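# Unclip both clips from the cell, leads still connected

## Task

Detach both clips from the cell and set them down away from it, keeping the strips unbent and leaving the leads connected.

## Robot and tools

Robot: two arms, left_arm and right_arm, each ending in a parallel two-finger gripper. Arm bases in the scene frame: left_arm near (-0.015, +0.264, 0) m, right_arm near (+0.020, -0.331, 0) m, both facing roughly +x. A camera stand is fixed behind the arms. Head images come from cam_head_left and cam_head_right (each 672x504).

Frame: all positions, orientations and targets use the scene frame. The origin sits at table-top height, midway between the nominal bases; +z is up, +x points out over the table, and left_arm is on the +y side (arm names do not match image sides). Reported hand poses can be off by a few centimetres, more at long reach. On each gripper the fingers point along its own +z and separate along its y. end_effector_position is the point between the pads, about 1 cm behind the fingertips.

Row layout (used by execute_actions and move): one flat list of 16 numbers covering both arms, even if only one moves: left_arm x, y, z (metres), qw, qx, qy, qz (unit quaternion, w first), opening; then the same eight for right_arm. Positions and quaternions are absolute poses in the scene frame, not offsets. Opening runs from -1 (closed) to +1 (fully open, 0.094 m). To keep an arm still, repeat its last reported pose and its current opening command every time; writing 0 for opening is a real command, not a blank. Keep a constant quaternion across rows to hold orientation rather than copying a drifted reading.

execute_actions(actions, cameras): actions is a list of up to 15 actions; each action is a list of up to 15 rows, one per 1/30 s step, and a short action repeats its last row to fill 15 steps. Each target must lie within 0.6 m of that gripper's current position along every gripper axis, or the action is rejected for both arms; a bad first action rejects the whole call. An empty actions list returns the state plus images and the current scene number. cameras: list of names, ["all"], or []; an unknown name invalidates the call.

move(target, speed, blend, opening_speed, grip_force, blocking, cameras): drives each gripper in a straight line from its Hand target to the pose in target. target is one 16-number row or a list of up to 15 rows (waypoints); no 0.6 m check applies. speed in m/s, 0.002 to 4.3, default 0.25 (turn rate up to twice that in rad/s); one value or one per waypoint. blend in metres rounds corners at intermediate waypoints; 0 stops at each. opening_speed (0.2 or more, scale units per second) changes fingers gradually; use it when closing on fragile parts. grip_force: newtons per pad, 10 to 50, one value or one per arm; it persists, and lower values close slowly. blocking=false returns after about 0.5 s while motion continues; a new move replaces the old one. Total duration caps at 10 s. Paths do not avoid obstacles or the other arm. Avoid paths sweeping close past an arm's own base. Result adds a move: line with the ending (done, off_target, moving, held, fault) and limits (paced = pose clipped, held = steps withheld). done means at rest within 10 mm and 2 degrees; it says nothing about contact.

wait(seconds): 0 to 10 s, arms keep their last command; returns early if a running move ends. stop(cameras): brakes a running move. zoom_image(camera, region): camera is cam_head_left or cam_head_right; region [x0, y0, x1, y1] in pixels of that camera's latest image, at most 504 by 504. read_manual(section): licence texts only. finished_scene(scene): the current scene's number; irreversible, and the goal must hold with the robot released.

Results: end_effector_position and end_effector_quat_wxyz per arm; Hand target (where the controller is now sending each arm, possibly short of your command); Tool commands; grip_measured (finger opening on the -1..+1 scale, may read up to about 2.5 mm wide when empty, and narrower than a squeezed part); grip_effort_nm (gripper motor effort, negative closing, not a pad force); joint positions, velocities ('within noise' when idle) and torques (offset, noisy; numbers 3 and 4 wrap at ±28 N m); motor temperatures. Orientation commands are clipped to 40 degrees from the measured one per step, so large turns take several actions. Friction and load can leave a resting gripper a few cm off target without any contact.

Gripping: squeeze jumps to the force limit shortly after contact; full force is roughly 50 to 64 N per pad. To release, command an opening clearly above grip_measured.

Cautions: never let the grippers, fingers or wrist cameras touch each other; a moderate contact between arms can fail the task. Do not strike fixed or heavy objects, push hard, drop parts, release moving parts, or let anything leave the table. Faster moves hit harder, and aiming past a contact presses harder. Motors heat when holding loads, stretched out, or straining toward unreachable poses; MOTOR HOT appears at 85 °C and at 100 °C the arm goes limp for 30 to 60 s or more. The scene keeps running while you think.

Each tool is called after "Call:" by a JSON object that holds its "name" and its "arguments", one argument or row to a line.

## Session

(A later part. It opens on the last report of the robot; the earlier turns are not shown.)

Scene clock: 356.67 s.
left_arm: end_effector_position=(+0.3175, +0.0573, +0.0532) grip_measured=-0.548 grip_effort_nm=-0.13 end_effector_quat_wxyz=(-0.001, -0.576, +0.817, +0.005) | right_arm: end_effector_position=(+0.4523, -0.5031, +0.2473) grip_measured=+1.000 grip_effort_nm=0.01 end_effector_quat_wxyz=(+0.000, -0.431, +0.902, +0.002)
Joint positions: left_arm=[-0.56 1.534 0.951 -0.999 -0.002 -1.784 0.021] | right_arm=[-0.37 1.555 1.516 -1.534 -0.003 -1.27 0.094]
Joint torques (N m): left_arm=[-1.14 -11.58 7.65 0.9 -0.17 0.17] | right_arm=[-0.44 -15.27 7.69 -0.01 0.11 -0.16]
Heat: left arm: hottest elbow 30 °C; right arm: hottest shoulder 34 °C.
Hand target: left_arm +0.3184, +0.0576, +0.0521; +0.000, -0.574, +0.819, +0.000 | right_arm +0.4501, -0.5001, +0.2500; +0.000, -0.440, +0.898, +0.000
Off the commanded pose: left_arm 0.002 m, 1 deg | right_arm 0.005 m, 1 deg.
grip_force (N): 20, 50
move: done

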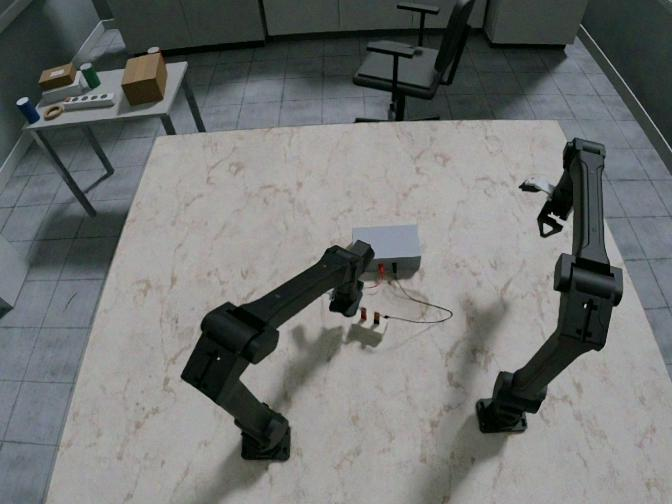

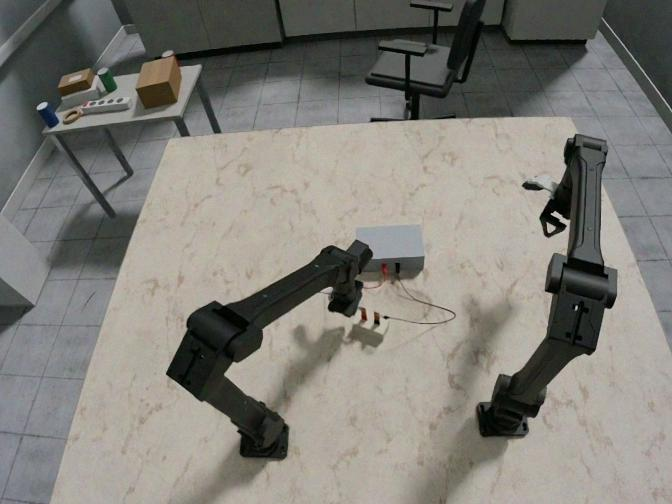

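Call:
{"name": "move", "arguments": {
  "target": [0.3185, 0.058, 0.057, 0, -0.574, 0.819, 0, -0.8, 0.45, -0.50, 0.25, 0, -0.440, 0.898, 0, 1],
  "cameras": ["all"],
  "opening_speed": 0.3
}}

Call:
{"name": "zoom_image", "arguments": {
  "camera": "cam_head_left",
  "region": [320, 275, 400, 335]
}}

Call:
{"name": "zoom_image", "arguments": {
  "camera": "cam_head_right",
  "region": [320, 275, 400, 335]
}}

Scene clock: 367.30 s.
left_arm: end_effector_position=(+0.3185, +0.0582, +0.0549) grip_measured=-0.798 grip_effort_nm=-0.13 end_effector_quat_wxyz=(+0.000, -0.578, +0.816, +0.003) | right_arm: end_effector_position=(+0.4523, -0.5031, +0.2473) grip_measured=+1.000 grip_effort_nm=0.02 end_effector_quat_wxyz=(+0.000, -0.431, +0.902, +0.002)
Joint positions: left_arm=[-0.557 1.529 0.951 -0.999 -0.002 -1.784 0.01] | right_arm=[-0.37 1.555 1.516 -1.534 -0.003 -1.27 0.094]
Joint torques (N m): left_arm=[-0.91 -12.28 7.99 0.39 -0.18 0.17] | right_arm=[-0.38 -15.33 7.68 0.01 0.12 -0.15]
Heat: left arm: hottest elbow 31 °C; right arm: hottest shoulder 34 °C.
Hand target: left_arm +0.3191, +0.0590, +0.0564; +0.000, -0.575, +0.818, +0.001 | right_arm +0.4501, -0.5001, +0.2500; +0.000, -0.440, +0.898, +0.000
Off the commanded pose: left_arm 0.002 m, 1 deg | right_arm 0.005 m, 1 deg.
grip_force (N): 20, 50
move: done

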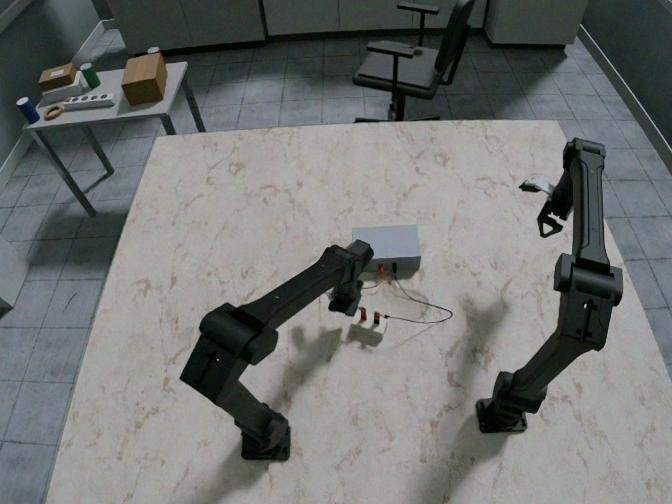

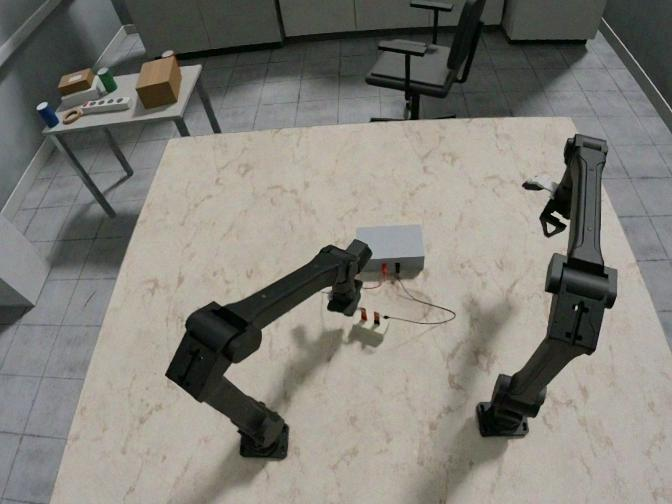

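Scaled by 6.300 from the camera's 672x504 image, which has a finer 960x720 frame.

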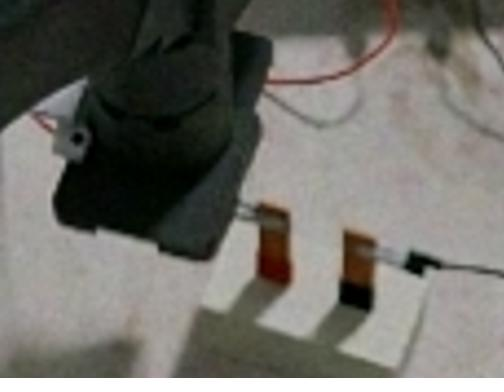

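Scaled by 6.300 from the camera's 672x504 image, which has a finer 960x720 frame.

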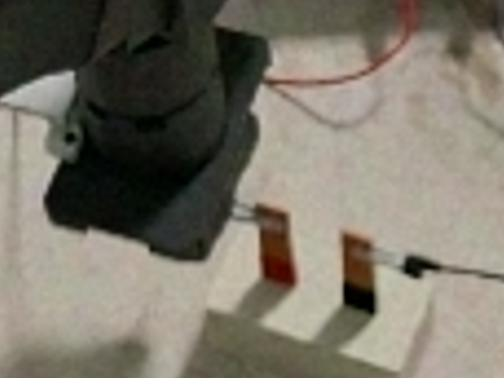

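Call:
{"name": "move", "arguments": {
  "target": [0.3185, 0.058, 0.059, 0, -0.574, 0.819, 0, -0.93, 0.45, -0.50, 0.25, 0, -0.440, 0.898, 0, 1],
  "cameras": ["all"],
  "opening_speed": 0.3
}}

Call:
{"name": "zoom_image", "arguments": {
  "camera": "cam_head_left",
  "region": [320, 275, 400, 335]
}}

Call:
{"name": "zoom_image", "arguments": {
  "camera": "cam_head_right",
  "region": [320, 275, 400, 335]
}}

Scene clock: 380.20 s.
left_arm: end_effector_position=(+0.3184, +0.0582, +0.0566) grip_measured=-0.883 grip_effort_nm=-0.48 end_effector_quat_wxyz=(+0.000, -0.577, +0.817, +0.002) | right_arm: end_effector_position=(+0.4523, -0.5031, +0.2473) grip_measured=+1.000 grip_effort_nm=0.02 end_effector_quat_wxyz=(+0.000, -0.431, +0.902, +0.002)
Joint positions: left_arm=[-0.557 1.524 0.951 -1 -0.002 -1.781 0.005] | right_arm=[-0.37 1.555 1.516 -1.534 -0.003 -1.27 0.094]
Joint torques (N m): left_arm=[-1.44 -11.46 8.39 0.23 -0.16 0.21] | right_arm=[-0.38 -15.33 7.68 0.05 0.12 -0.16]
Heat: left arm: hottest elbow 31 °C; right arm: hottest shoulder 34 °C.
Hand target: left_arm +0.3183, +0.0581, +0.0594; +0.000, -0.573, +0.820, +0.000 | right_arm +0.4501, -0.5001, +0.2500; +0.000, -0.440, +0.898, +0.000
Off the commanded pose: left_arm 0.002 m, 0 deg | right_arm 0.005 m, 1 deg.
grip_force (N): 20, 50
move: done

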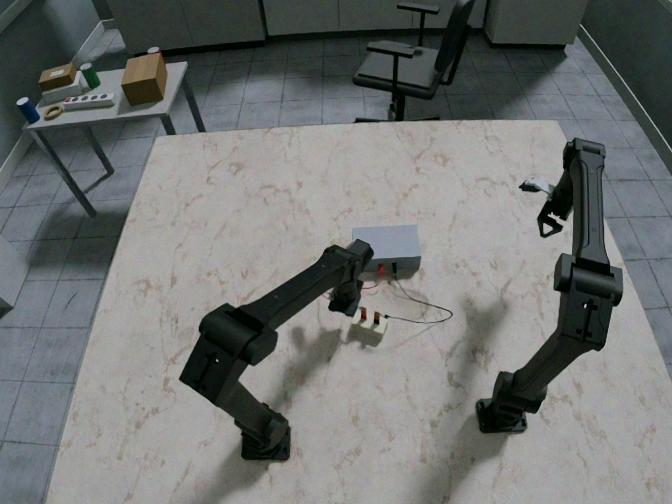

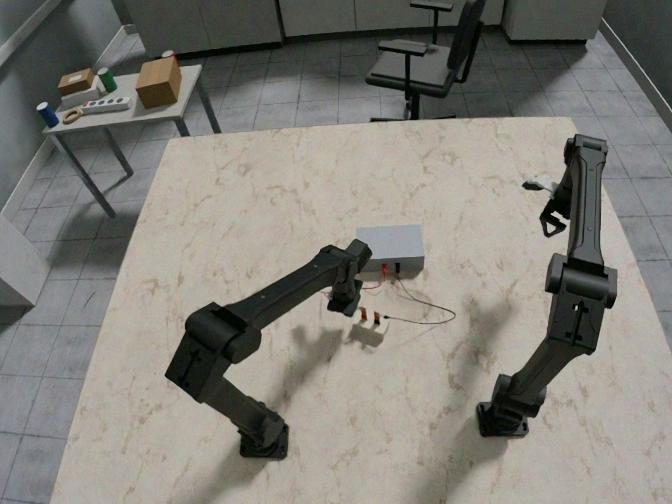

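Scaled by 6.300 from the camera's 672x504 image, which has a finer 960x720 frame.

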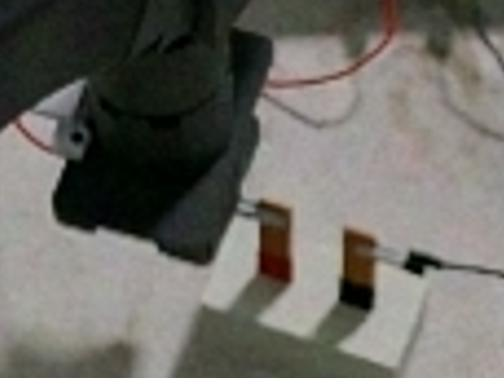

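Scaled by 6.300 from the camera's 672x504 image, which has a finer 960x720 frame.

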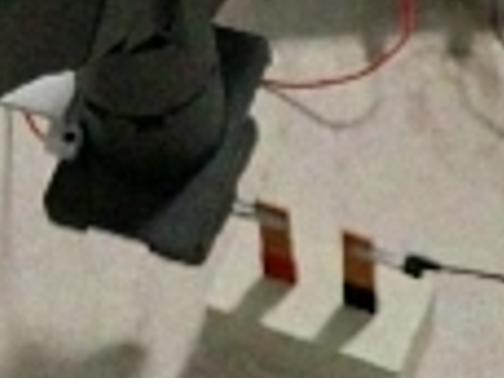

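Call:
{"name": "zoom_image", "arguments": {
  "camera": "cam_head_left",
  "region": [350, 300, 380, 325]
}}

Call:
{"name": "zoom_image", "arguments": {
  "camera": "cam_head_right",
  "region": [350, 300, 380, 325]
}}

Scaled by 16.800 from the camera's 672x504 image, which has a finer 960x720 frame.

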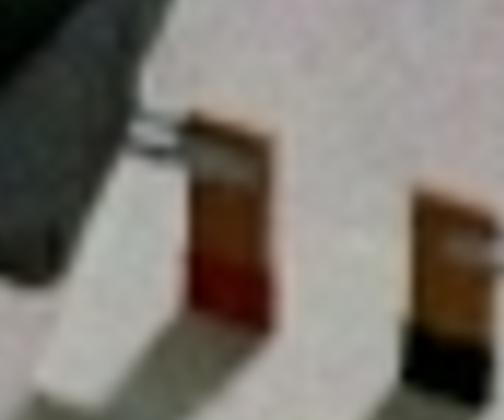

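Scaled by 16.800 from the camera's 672x504 image, which has a finer 960x720 frame.

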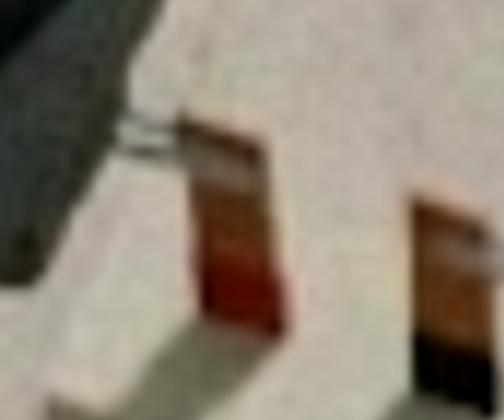

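Call:
{"name": "move", "arguments": {
  "target": [0.3185, 0.058, 0.059, 0, -0.574, 0.819, 0, -1, 0.45, -0.50, 0.25, 0, -0.440, 0.898, 0, 1],
  "cameras": ["all"],
  "opening_speed": 0.3,
  "grip_force": [35, 50]
}}

Call:
{"name": "zoom_image", "arguments": {
  "camera": "cam_head_left",
  "region": [350, 300, 380, 325]
}}

Call:
{"name": "zoom_image", "arguments": {
  "camera": "cam_head_right",
  "region": [350, 300, 380, 325]
}}

Scene clock: 404.37 s.
left_arm: end_effector_position=(+0.3187, +0.0580, +0.0566) grip_measured=-0.899 grip_effort_nm=-0.76 end_effector_quat_wxyz=(+0.000, -0.577, +0.817, +0.001) | right_arm: end_effector_position=(+0.4523, -0.5031, +0.2473) grip_measured=+1.000 grip_effort_nm=0.02 end_effector_quat_wxyz=(+0.000, -0.431, +0.902, +0.002)
Joint positions: left_arm=[-0.557 1.524 0.951 -0.999 -0.002 -1.781 0.005] | right_arm=[-0.37 1.555 1.516 -1.534 -0.003 -1.27 0.094]
Joint torques (N m): left_arm=[-1.38 -11.69 8.29 0.1 -0.2 0.15] | right_arm=[-0.32 -15.27 7.68 0.02 0.12 -0.16]
Heat: left arm: hottest elbow 31 °C; right arm: hottest shoulder 34 °C.
Hand target: left_arm +0.3188, +0.0578, +0.0588; +0.000, -0.574, +0.819, +0.000 | right_arm +0.4501, -0.5001, +0.2500; +0.000, -0.440, +0.898, +0.000
Off the commanded pose: left_arm 0.002 m, 0 deg | right_arm 0.005 m, 1 deg.
grip_force (N): 35, 50
move: done

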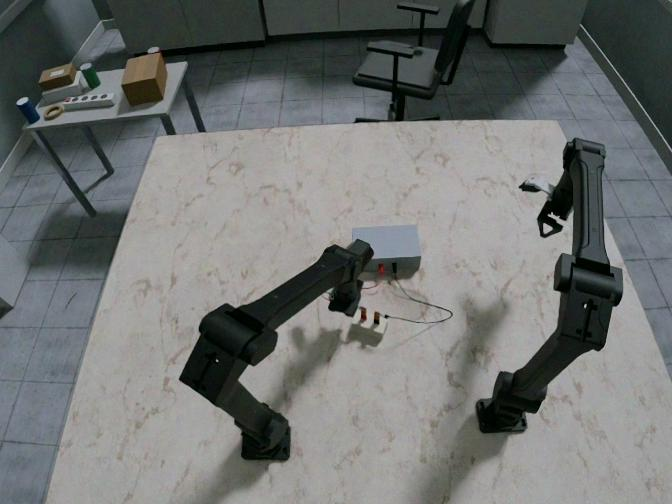

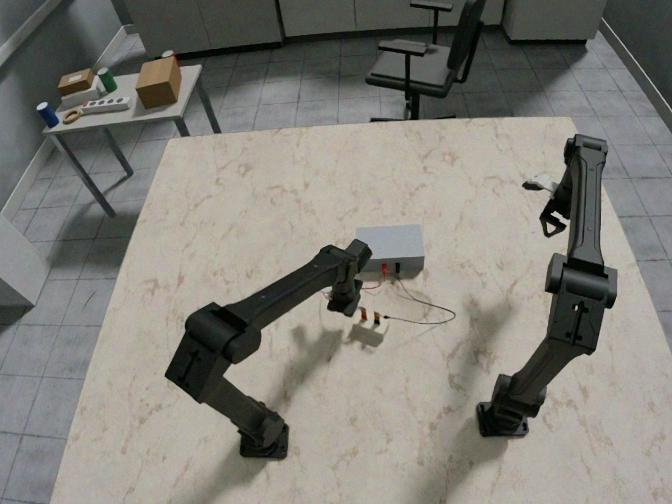

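Scaled by 16.800 from the camera's 672x504 image, which has a finer 960x720 frame.

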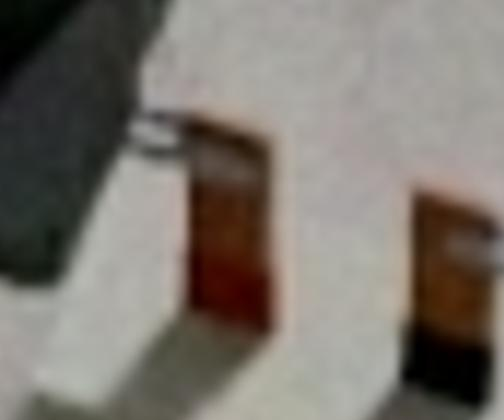

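Scaled by 16.800 from the camera's 672x504 image, which has a finer 960x720 frame.

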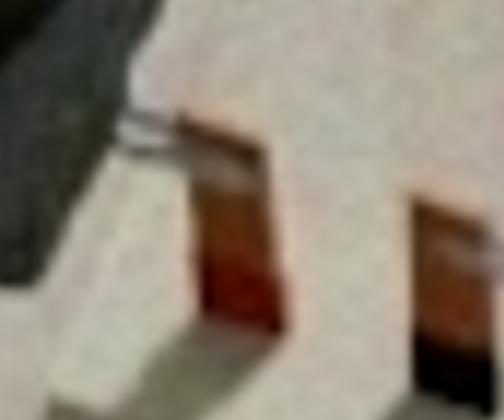

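Call:
{"name": "move", "arguments": {
  "target": [0.3185, 0.058, 0.078, 0, -0.574, 0.819, 0, -1, 0.45, -0.50, 0.25, 0, -0.440, 0.898, 0, 1],
  "cameras": ["all"],
  "speed": 0.03
}}

Call:
{"name": "zoom_image", "arguments": {
  "camera": "cam_head_left",
  "region": [345, 290, 395, 330]
}}

Call:
{"name": "zoom_image", "arguments": {
  "camera": "cam_head_right",
  "region": [345, 290, 395, 330]
}}

Scene clock: 413.97 s.
left_arm: end_effector_position=(+0.3138, +0.0659, +0.0669) grip_measured=-0.900 grip_effort_nm=-0.76 end_effector_quat_wxyz=(-0.002, -0.581, +0.814, +0.007) | right_arm: end_effector_position=(+0.4523, -0.5031, +0.2473) grip_measured=+1.000 grip_effort_nm=0.01 end_effector_quat_wxyz=(+0.000, -0.431, +0.902, +0.002)
Joint positions: left_arm=[-0.546 1.497 0.951 -1.04 -0.002 -1.781 0.005] | right_arm=[-0.37 1.555 1.516 -1.534 -0.003 -1.27 0.094]
Joint torques (N m): left_arm=[-1.14 -11.63 10.45 -0.43 -0.16 0.16] | right_arm=[-0.32 -15.38 7.65 0.06 0.12 -0.16]
Heat: left arm: hottest elbow 31 °C; right arm: hottest shoulder 34 °C.
Hand target: left_arm +0.3206, +0.0615, +0.0777; +0.000, -0.578, +0.816, +0.000 | right_arm +0.4501, -0.5001, +0.2500; +0.000, -0.440, +0.898, +0.000
Off the commanded pose: left_arm 0.014 m, 1 deg | right_arm 0.005 m, 1 deg.
grip_force (N): 35, 50
move: off_target (left_arm)

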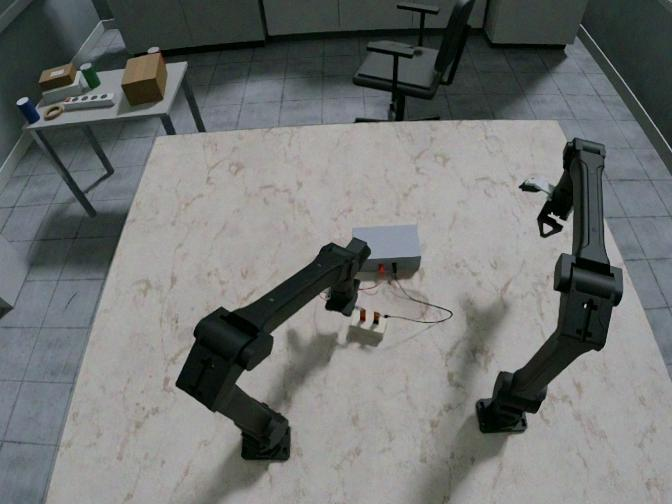

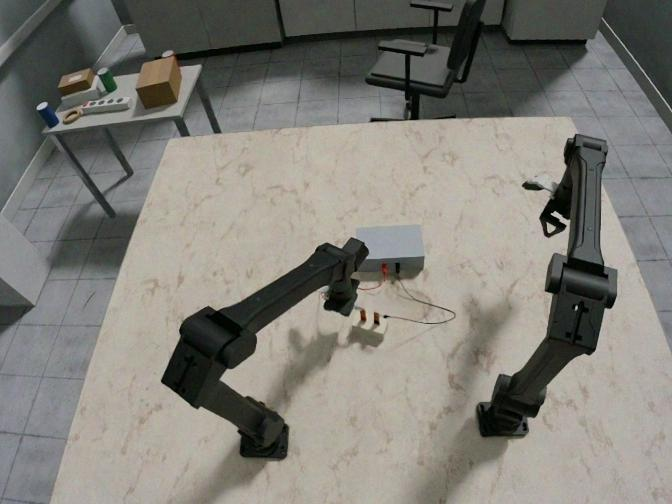

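Scaled by 10.080 from the camera's 672x504 image, which has a finer 960x720 frame.

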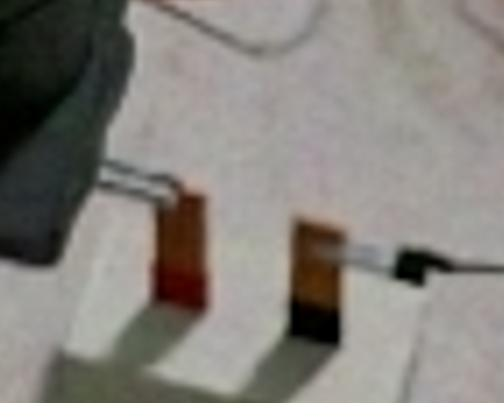

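Scaled by 10.080 from the camera's 672x504 image, which has a finer 960x720 frame.

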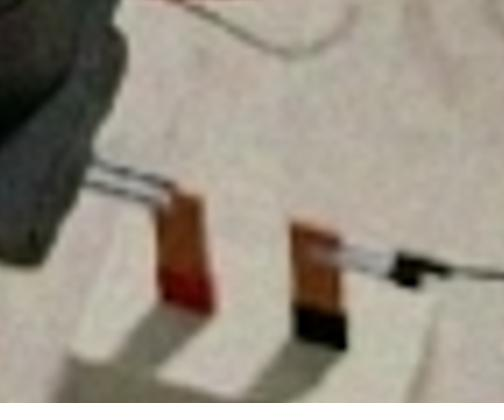

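Call:
{"name": "move", "arguments": {
  "target": [
    [0.325, 0.08, 0.088, 0, -0.574, 0.819, 0, -1, 0.45, -0.50, 0.25, 0, -0.440, 0.898, 0, 1],
    [0.34, 0.12, 0.09, 0, -0.574, 0.819, 0, -1, 0.45, -0.50, 0.25, 0, -0.440, 0.898, 0, 1]
  ],
  "cameras": ["all"],
  "speed": 0.06,
  "blend": 0.01
}}

Call:
{"name": "zoom_image", "arguments": {
  "camera": "cam_head_left",
  "region": [315, 275, 395, 335]
}}

Call:
{"name": "zoom_image", "arguments": {
  "camera": "cam_head_right",
  "region": [315, 275, 395, 335]
}}

Scene clock: 426.67 s.
left_arm: end_effector_position=(+0.3342, +0.1200, +0.0813) grip_measured=-0.900 grip_effort_nm=-0.76 end_effector_quat_wxyz=(-0.002, -0.580, +0.814, +0.004) | right_arm: end_effector_position=(+0.4523, -0.5031, +0.2473) grip_measured=+1.000 grip_effort_nm=0.01 end_effector_quat_wxyz=(+0.000, -0.431, +0.902, +0.002)
Joint positions: left_arm=[-0.394 1.457 0.951 -1.074 0 -1.628 0.005] | right_arm=[-0.37 1.555 1.516 -1.534 -0.003 -1.27 0.094]
Joint torques (N m): left_arm=[-0.79 -10.99 10.13 -0.13 -0.12 0.23] | right_arm=[-0.67 -15.27 7.69 0.03 0.12 -0.16]
Heat: left arm: hottest elbow 32 °C; right arm: hottest shoulder 34 °C.
Hand target: left_arm +0.3396, +0.1193, +0.0899; -0.001, -0.576, +0.818, -0.001 | right_arm +0.4501, -0.5001, +0.2500; +0.000, -0.440, +0.898, +0.000
Off the commanded pose: left_arm 0.010 m, 1 deg | right_arm 0.005 m, 1 deg.
grip_force (N): 35, 50
move: done

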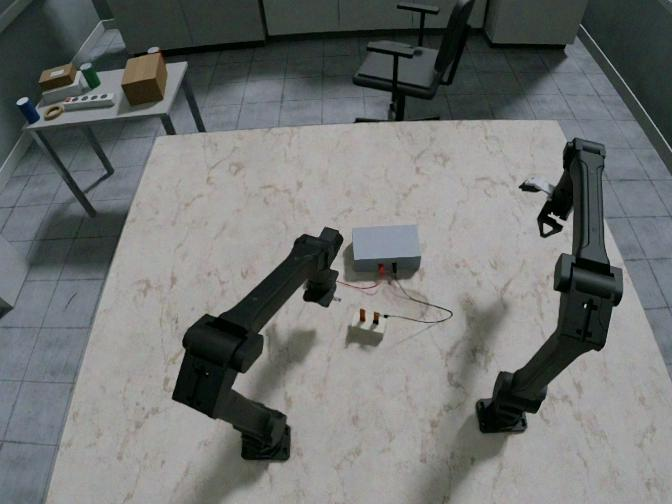

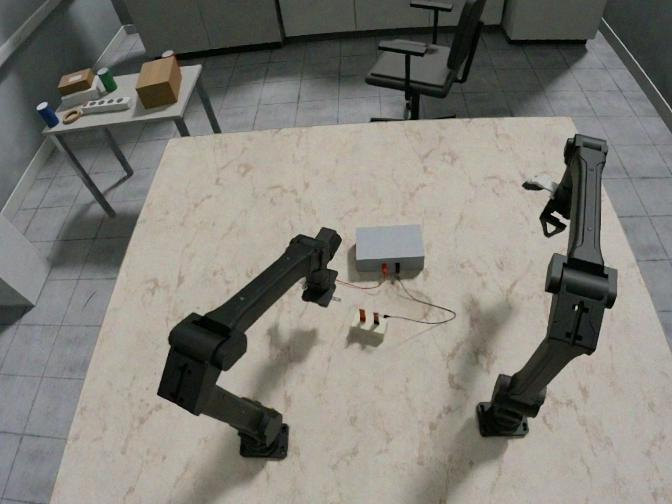

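Scaled by 6.300 from the camera's 672x504 image, which has a finer 960x720 frame.

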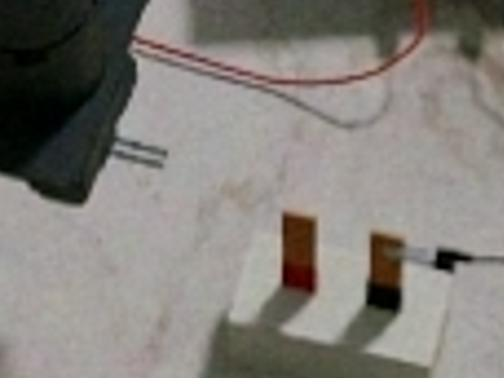

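Scaled by 6.300 from the camera's 672x504 image, which has a finer 960x720 frame.

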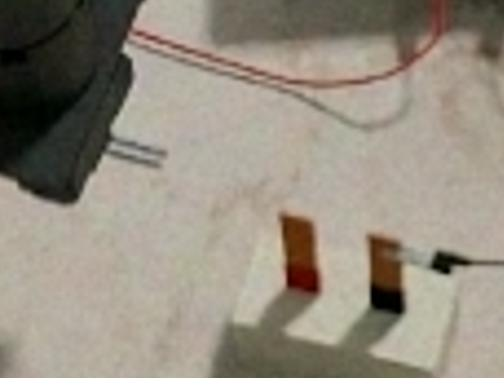

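Call:
{"name": "move", "arguments": {
  "target": [
    [0.342, 0.13, 0.05, 0, -0.574, 0.819, 0, -1, 0.45, -0.50, 0.25, 0, -0.440, 0.898, 0, 1],
    [0.342, 0.13, 0.012, 0, -0.574, 0.819, 0, -1, 0.45, -0.50, 0.25, 0, -0.440, 0.898, 0, 1]
  ],
  "cameras": ["all"],
  "speed": 0.08,
  "blend": 0.01
}}

Call:
{"name": "zoom_image", "arguments": {
  "camera": "cam_head_left",
  "region": [300, 275, 380, 335]
}}

Scene clock: 455.60 s.
left_arm: end_effector_position=(+0.3402, +0.1252, +0.0208) grip_measured=-0.900 grip_effort_nm=-0.76 end_effector_quat_wxyz=(+0.002, -0.575, +0.818, -0.003) | right_arm: end_effector_position=(+0.4523, -0.5031, +0.2473) grip_measured=+1.000 grip_effort_nm=0.02 end_effector_quat_wxyz=(+0.000, -0.431, +0.902, +0.002)
Joint positions: left_arm=[-0.376 1.555 0.871 -0.879 0 -1.596 0.005] | right_arm=[-0.37 1.555 1.516 -1.534 -0.003 -1.27 0.094]
Joint torques (N m): left_arm=[-0.38 -9.7 7.19 1.01 -0.17 0.21] | right_arm=[-0.32 -15.27 7.66 0.05 0.12 -0.16]
Heat: left arm: hottest elbow 33 °C; right arm: hottest shoulder 34 °C.
Hand target: left_arm +0.3403, +0.1283, +0.0129; +0.000, -0.571, +0.821, -0.001 | right_arm +0.4501, -0.5001, +0.2500; +0.000, -0.440, +0.898, +0.000
Off the commanded pose: left_arm 0.010 m, 0 deg | right_arm 0.005 m, 1 deg.
grip_force (N): 35, 50
move: done

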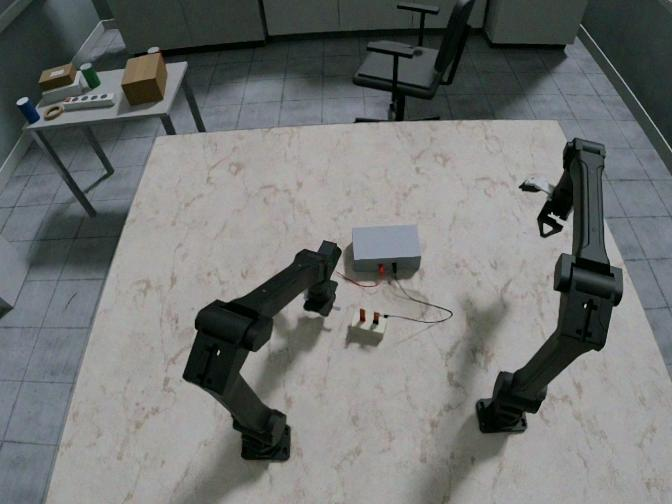

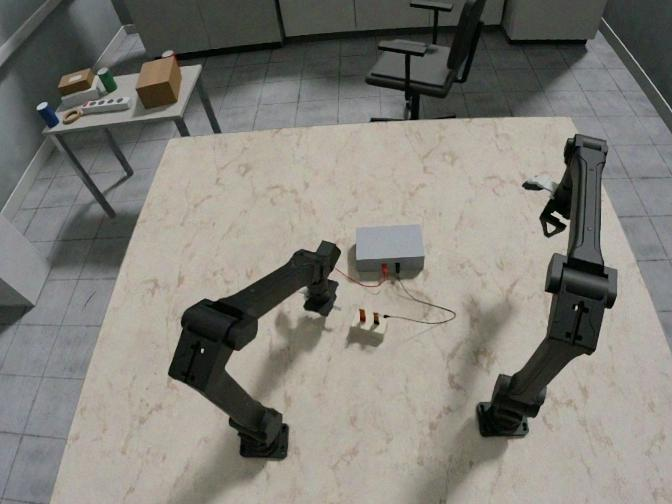

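Scaled by 6.300 from the camera's 672x504 image, which has a finer 960x720 frame.

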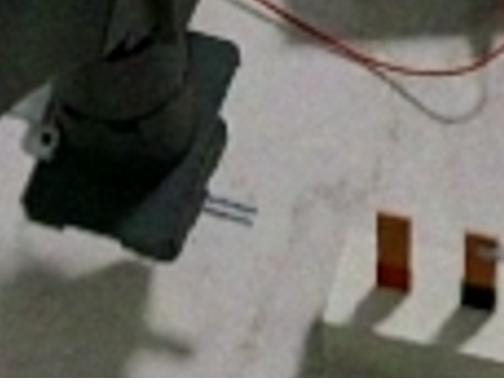

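Call:
{"name": "move", "arguments": {
  "target": [
    [0.342, 0.13, 0.003, 0, -0.574, 0.819, 0, -1, 0.45, -0.50, 0.25, 0, -0.440, 0.898, 0, 1],
    [0.342, 0.13, 0.003, 0, -0.574, 0.819, 0, -0.4, 0.45, -0.50, 0.25, 0, -0.440, 0.898, 0, 1],
    [0.342, 0.13, 0.10, 0, -0.574, 0.819, 0, -0.4, 0.45, -0.50, 0.25, 0, -0.440, 0.898, 0, 1]
  ],
  "cameras": ["all"],
  "speed": 0.1,
  "opening_speed": 0.5
}}

Call:
{"name": "zoom_image", "arguments": {
  "camera": "cam_head_left",
  "region": [300, 275, 380, 335]
}}

Scene clock: 470.10 s.
left_arm: end_effector_position=(+0.3270, +0.1303, +0.0854) grip_measured=-0.402 grip_effort_nm=0.12 end_effector_quat_wxyz=(-0.007, -0.575, +0.818, +0.011) | right_arm: end_effector_position=(+0.4523, -0.5031, +0.2473) grip_measured=+1.000 grip_effort_nm=0.01 end_effector_quat_wxyz=(+0.000, -0.431, +0.902, +0.002)
Joint positions: left_arm=[-0.376 1.435 0.94 -1.101 0 -1.596 0.028] | right_arm=[-0.37 1.555 1.516 -1.534 -0.003 -1.27 0.094]
Joint torques (N m): left_arm=[-0.5 -9.76 11.86 -0.24 -0.2 0.23] | right_arm=[-0.62 -15.15 7.66 0.01 0.11 -0.16]
Heat: left arm: hottest elbow 31 °C; right arm: hottest shoulder 34 °C.
Hand target: left_arm +0.3417, +0.1279, +0.0996; +0.000, -0.572, +0.820, +0.000 | right_arm +0.4501, -0.5001, +0.2500; +0.000, -0.440, +0.898, +0.000
Off the commanded pose: left_arm 0.021 m, 1 deg | right_arm 0.005 m, 1 deg.
grip_force (N): 35, 50
move: off_target (left_arm)

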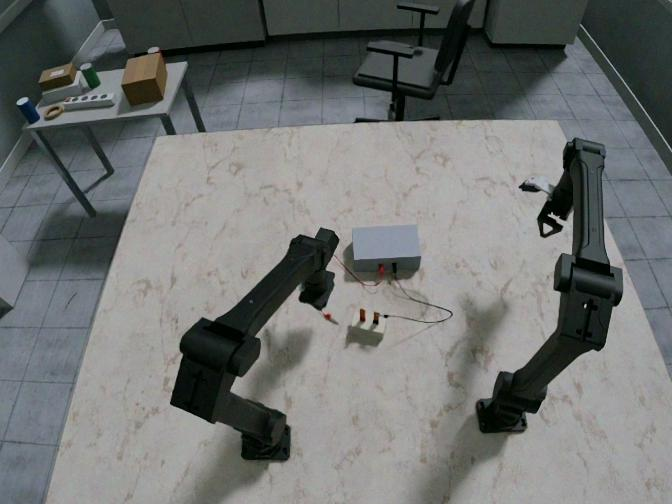

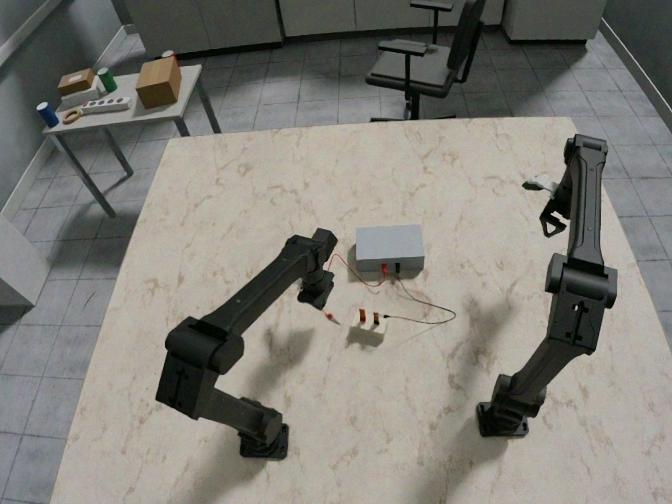

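Scaled by 6.300 from the camera's 672x504 image, which has a finer 960x720 frame.

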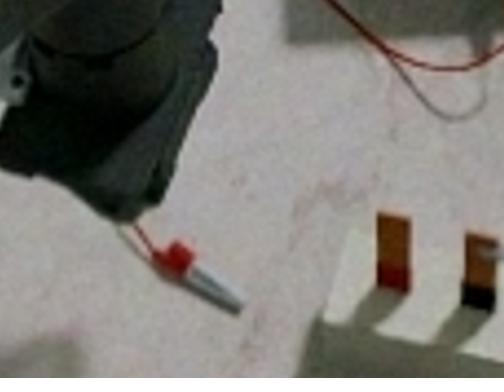

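Call:
{"name": "move", "arguments": {
  "target": [
    [0.335, 0.10, 0.15, 0, -0.574, 0.819, 0, 0, 0.45, -0.50, 0.25, 0, -0.440, 0.898, 0, 1],
    [0.294, -0.046, 0.13, 0, -0.574, 0.819, 0, 0, 0.45, -0.50, 0.25, 0, -0.440, 0.898, 0, 1]
  ],
  "cameras": ["all"],
  "blend": 0.02
}}

Call:
{"name": "zoom_image", "arguments": {
  "camera": "cam_head_left",
  "region": [340, 275, 420, 335]
}}

Call:
{"name": "zoom_image", "arguments": {
  "camera": "cam_head_right",
  "region": [340, 275, 420, 335]
}}

Scene clock: 483.53 s.
left_arm: end_effector_position=(+0.2840, -0.0289, +0.1200) grip_measured=-0.002 grip_effort_nm=0.12 end_effector_quat_wxyz=(+0.000, -0.566, +0.824, +0.016) | right_arm: end_effector_position=(+0.4523, -0.5031, +0.2473) grip_measured=+1.000 grip_effort_nm=0.02 end_effector_quat_wxyz=(+0.000, -0.431, +0.902, +0.002)
Joint positions: left_arm=[-0.781 1.526 1.139 -1.215 -0.006 -1.981 0.047] | right_arm=[-0.37 1.555 1.516 -1.534 -0.003 -1.27 0.094]
Joint torques (N m): left_arm=[-1.32 -10.87 12.52 0.25 -0.29 -0.11] | right_arm=[-0.44 -15.21 7.65 0.02 0.12 -0.15]
Heat: left arm: hottest elbow 33 °C; right arm: hottest shoulder 34 °C.
Hand target: left_arm +0.2976, -0.0406, +0.1289; +0.004, -0.574, +0.819, +0.003 | right_arm +0.4501, -0.5001, +0.2500; +0.000, -0.440, +0.898, +0.000
Off the commanded pose: left_arm 0.022 m, 2 deg | right_arm 0.005 m, 1 deg.
grip_force (N): 35, 50
move: off_target (left_arm)

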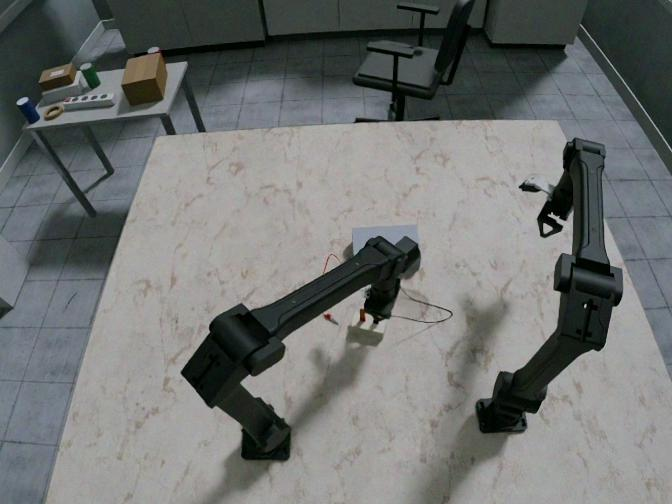

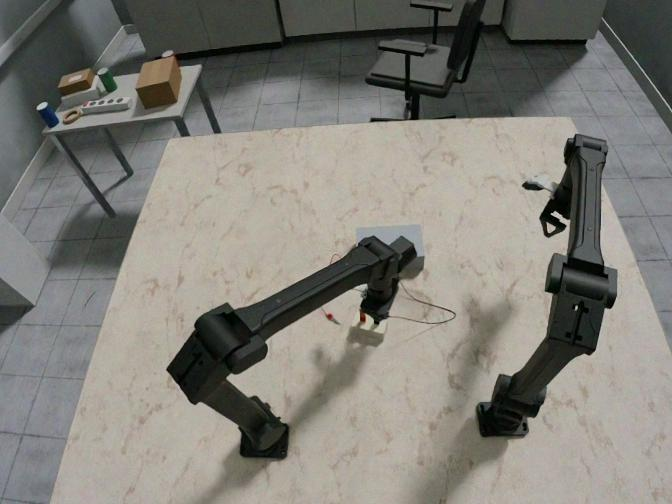

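Scaled by 6.300 from the camera's 672x504 image, which has a finer 960x720 frame.

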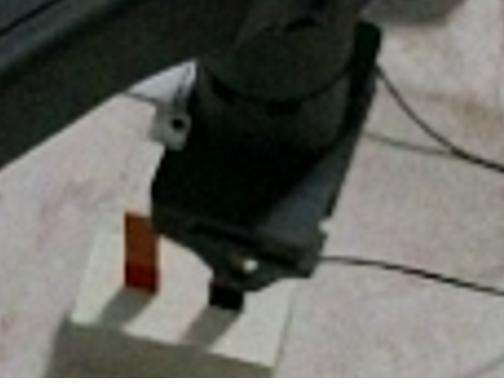

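Scaled by 6.300 from the camera's 672x504 image, which has a finer 960x720 frame.

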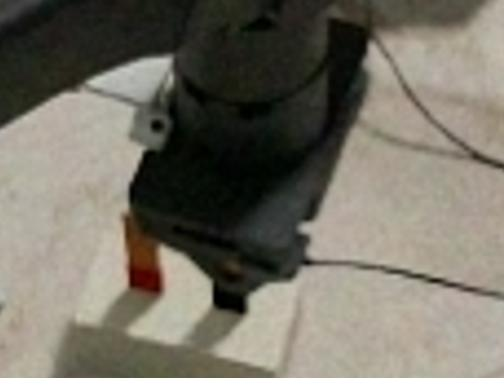

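Call:
{"name": "move", "arguments": {
  "target": [
    [0.302, -0.07, 0.125, 0, -0.574, 0.819, 0, 0, 0.45, -0.50, 0.25, 0, -0.440, 0.898, 0, 1],
    [0.290, -0.058, 0.105, 0, -0.574, 0.819, 0, 0, 0.45, -0.50, 0.25, 0, -0.440, 0.898, 0, 1]
  ],
  "cameras": ["all"]
}}

Call:
{"name": "zoom_image", "arguments": {
  "camera": "cam_head_left",
  "region": [340, 275, 420, 335]
}}

Call:
{"name": "zoom_image", "arguments": {
  "camera": "cam_head_right",
  "region": [340, 275, 420, 335]
}}

Scene clock: 518.90 s.
left_arm: end_effector_position=(+0.2919, -0.0546, +0.1076) grip_measured=-0.002 grip_effort_nm=0.12 end_effector_quat_wxyz=(+0.001, -0.570, +0.822, +0.005) | right_arm: end_effector_position=(+0.4523, -0.5031, +0.2473) grip_measured=+1.000 grip_effort_nm=0.01 end_effector_quat_wxyz=(+0.000, -0.431, +0.902, +0.002)
Joint positions: left_arm=[-0.808 1.584 1.173 -1.169 -0.003 -2.016 0.047] | right_arm=[-0.37 1.555 1.516 -1.534 -0.003 -1.27 0.094]
Joint torques (N m): left_arm=[-2.02 -12.75 8.39 1.05 -0.12 -0.13] | right_arm=[-0.5 -15.21 7.68 0.01 0.12 -0.16]
Heat: left arm: hottest elbow 33 °C; right arm: hottest shoulder 34 °C.
Hand target: left_arm +0.2904, -0.0575, +0.1052; +0.000, -0.574, +0.819, +0.000 | right_arm +0.4501, -0.5001, +0.2500; +0.000, -0.440, +0.898, +0.000
Off the commanded pose: left_arm 0.005 m, 1 deg | right_arm 0.005 m, 1 deg.
grip_force (N): 35, 50
move: done

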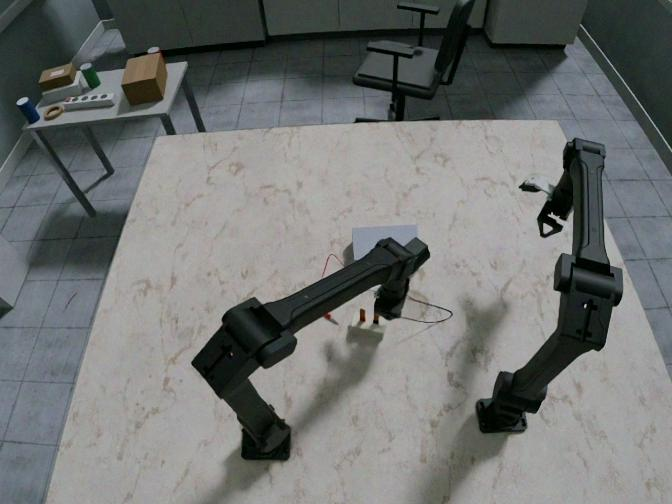

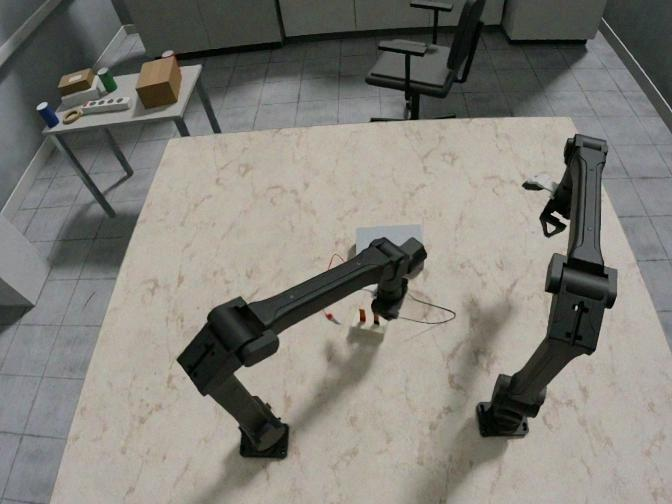

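Scaled by 6.300 from the camera's 672x504 image, which has a finer 960x720 frame.

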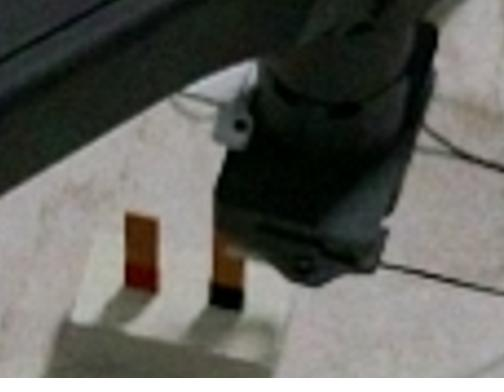

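Scaled by 6.300 from the camera's 672x504 image, which has a finer 960x720 frame.

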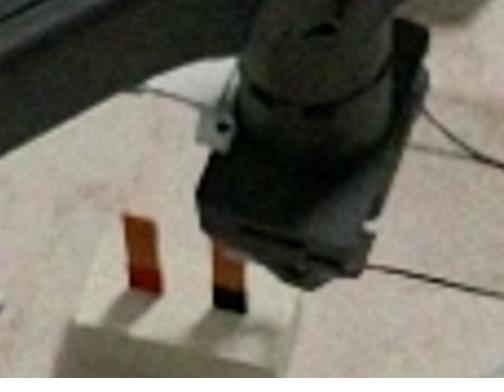

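Call:
{"name": "move", "arguments": {
  "target": [
    [0.2815, -0.048, 0.08, 0, -0.574, 0.819, 0, 0, 0.45, -0.50, 0.25, 0, -0.440, 0.898, 0, 1],
    [0.2815, -0.048, 0.052, 0, -0.574, 0.819, 0, 0, 0.45, -0.50, 0.25, 0, -0.440, 0.898, 0, 1]
  ],
  "cameras": ["all"],
  "speed": 0.1
}}

Call:
{"name": "zoom_image", "arguments": {
  "camera": "cam_head_left",
  "region": [340, 275, 420, 335]
}}

Call:
{"name": "zoom_image", "arguments": {
  "camera": "cam_head_right",
  "region": [340, 275, 420, 335]
}}

Scene clock: 537.77 s.
left_arm: end_effector_position=(+0.2833, -0.0456, +0.0622) grip_measured=-0.002 grip_effort_nm=0.12 end_effector_quat_wxyz=(+0.002, -0.570, +0.822, -0.004) | right_arm: end_effector_position=(+0.4523, -0.5031, +0.2473) grip_measured=+1.000 grip_effort_nm=0.01 end_effector_quat_wxyz=(+0.000, -0.431, +0.902, +0.002)
Joint positions: left_arm=[-0.808 1.6 1.058 -1.02 -0.003 -2.016 0.047] | right_arm=[-0.37 1.555 1.516 -1.534 -0.003 -1.27 0.094]
Joint torques (N m): left_arm=[-1.61 -11.28 7.73 0.95 -0.09 -0.11] | right_arm=[-0.44 -15.27 7.66 0.05 0.12 -0.17]
Heat: left arm: hottest elbow 32 °C; right arm: hottest shoulder 34 °C.
Hand target: left_arm +0.2807, -0.0471, +0.0521; +0.000, -0.574, +0.819, +0.000 | right_arm +0.4501, -0.5001, +0.2500; +0.000, -0.440, +0.898, +0.000
Off the commanded pose: left_arm 0.011 m, 1 deg | right_arm 0.005 m, 1 deg.
grip_force (N): 35, 50
move: off_target (left_arm)

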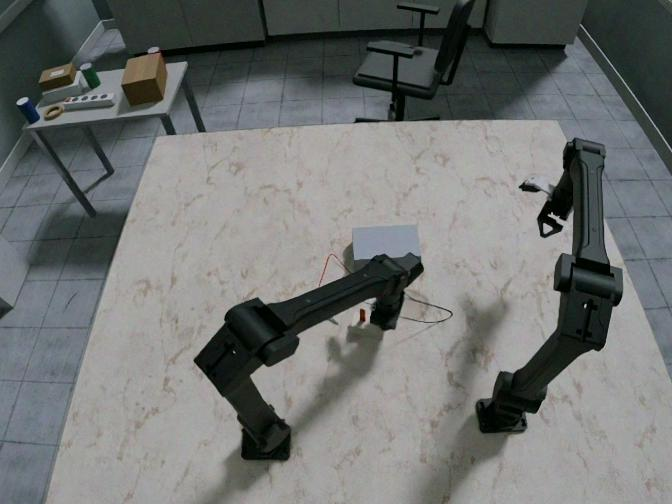

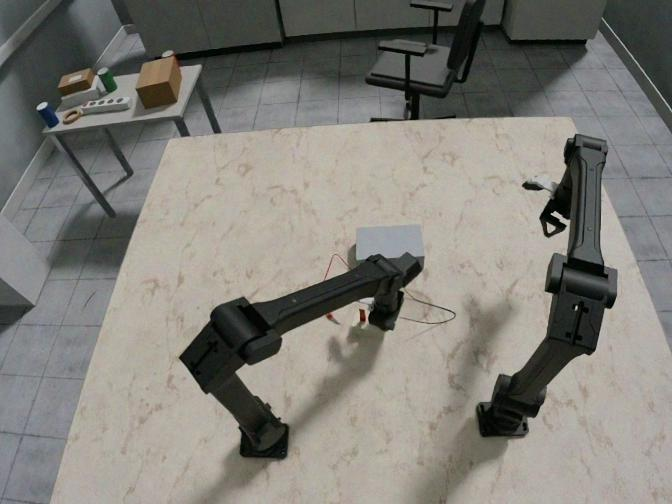

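Scaled by 6.300 from the camera's 672x504 image, which has a finer 960x720 frame.

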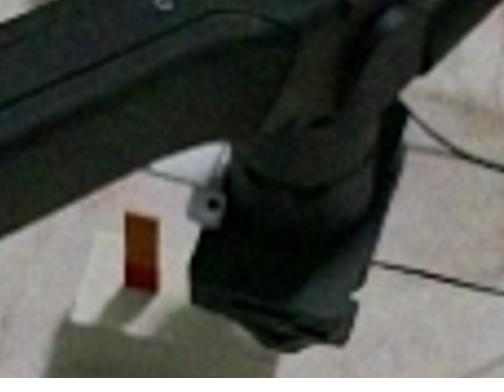

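Scaled by 6.300 from the camera's 672x504 image, which has a finer 960x720 frame.

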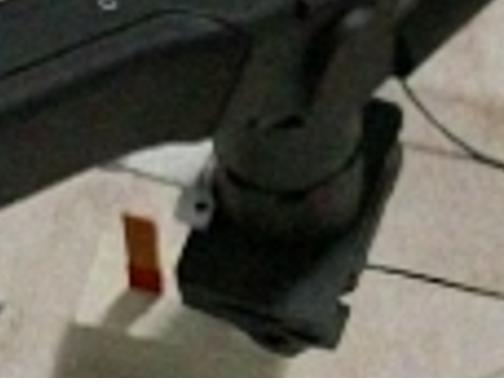

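Call:
{"name": "move", "arguments": {
  "target": [0.2815, -0.048, 0.049, 0, -0.574, 0.819, 0, -0.6, 0.45, -0.50, 0.25, 0, -0.440, 0.898, 0, 1],
  "cameras": ["all"],
  "opening_speed": 0.3,
  "grip_force": [20, 50]
}}

Call:
{"name": "zoom_image", "arguments": {
  "camera": "cam_head_left",
  "region": [340, 275, 420, 335]
}}

Call:
{"name": "zoom_image", "arguments": {
  "camera": "cam_head_right",
  "region": [340, 275, 420, 335]
}}

Scene clock: 550.17 s.
left_arm: end_effector_position=(+0.2845, -0.0469, +0.0616) grip_measured=-0.598 grip_effort_nm=-0.13 end_effector_quat_wxyz=(+0.003, -0.570, +0.822, -0.007) | right_arm: end_effector_position=(+0.4523, -0.5031, +0.2473) grip_measured=+1.000 grip_effort_nm=0.01 end_effector_quat_wxyz=(+0.000, -0.431, +0.902, +0.002)
Joint positions: left_arm=[-0.808 1.601 1.058 -1.012 -0.003 -2.016 0.019] | right_arm=[-0.37 1.555 1.516 -1.534 -0.003 -1.27 0.094]
Joint torques (N m): left_arm=[-1.44 -10.81 7.73 0.94 -0.1 -0.11] | right_arm=[-0.32 -15.27 7.68 0.03 0.13 -0.17]
Heat: left arm: hottest elbow 32 °C; right arm: hottest shoulder 34 °C.
Hand target: left_arm +0.2813, -0.0476, +0.0499; +0.000, -0.574, +0.819, -0.001 | right_arm +0.4501, -0.5001, +0.2500; +0.000, -0.440, +0.898, +0.000
Off the commanded pose: left_arm 0.013 m, 1 deg | right_arm 0.005 m, 1 deg.
grip_force (N): 20, 50
move: off_target (left_arm)

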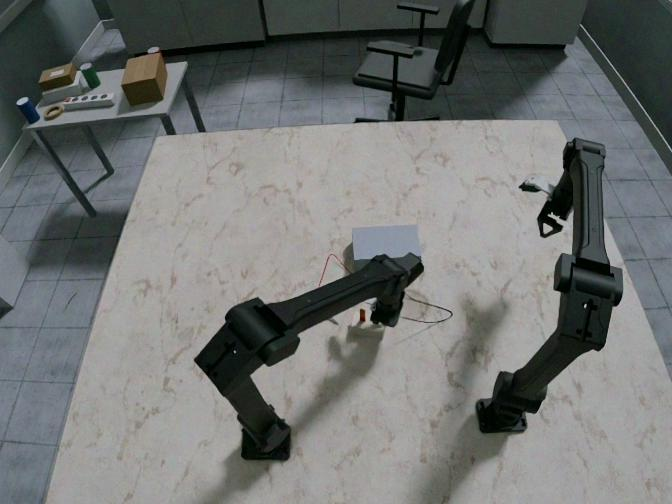

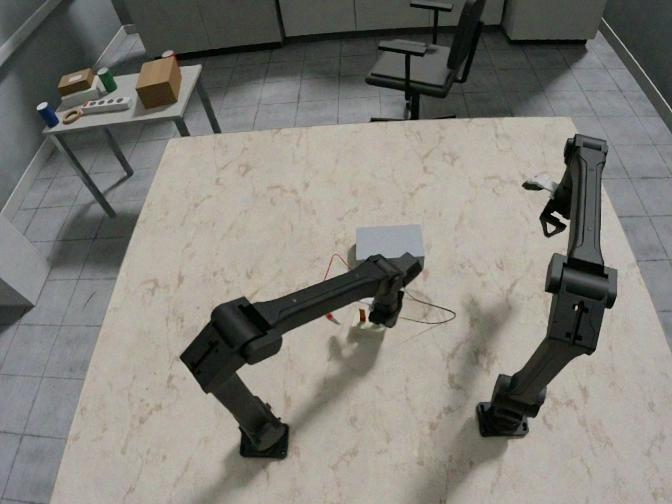

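Scaled by 6.300 from the camera's 672x504 image, which has a finer 960x720 frame.

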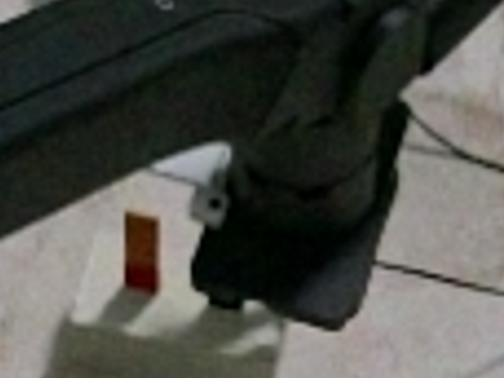

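Scaled by 6.300 from the camera's 672x504 image, which has a finer 960x720 frame.

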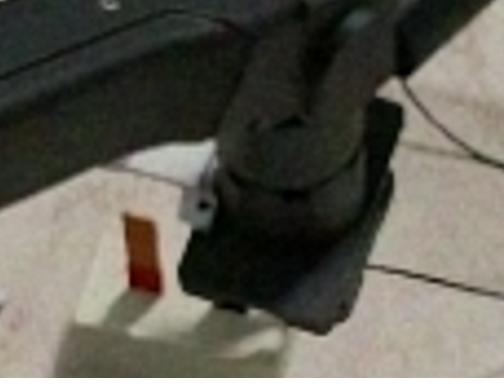

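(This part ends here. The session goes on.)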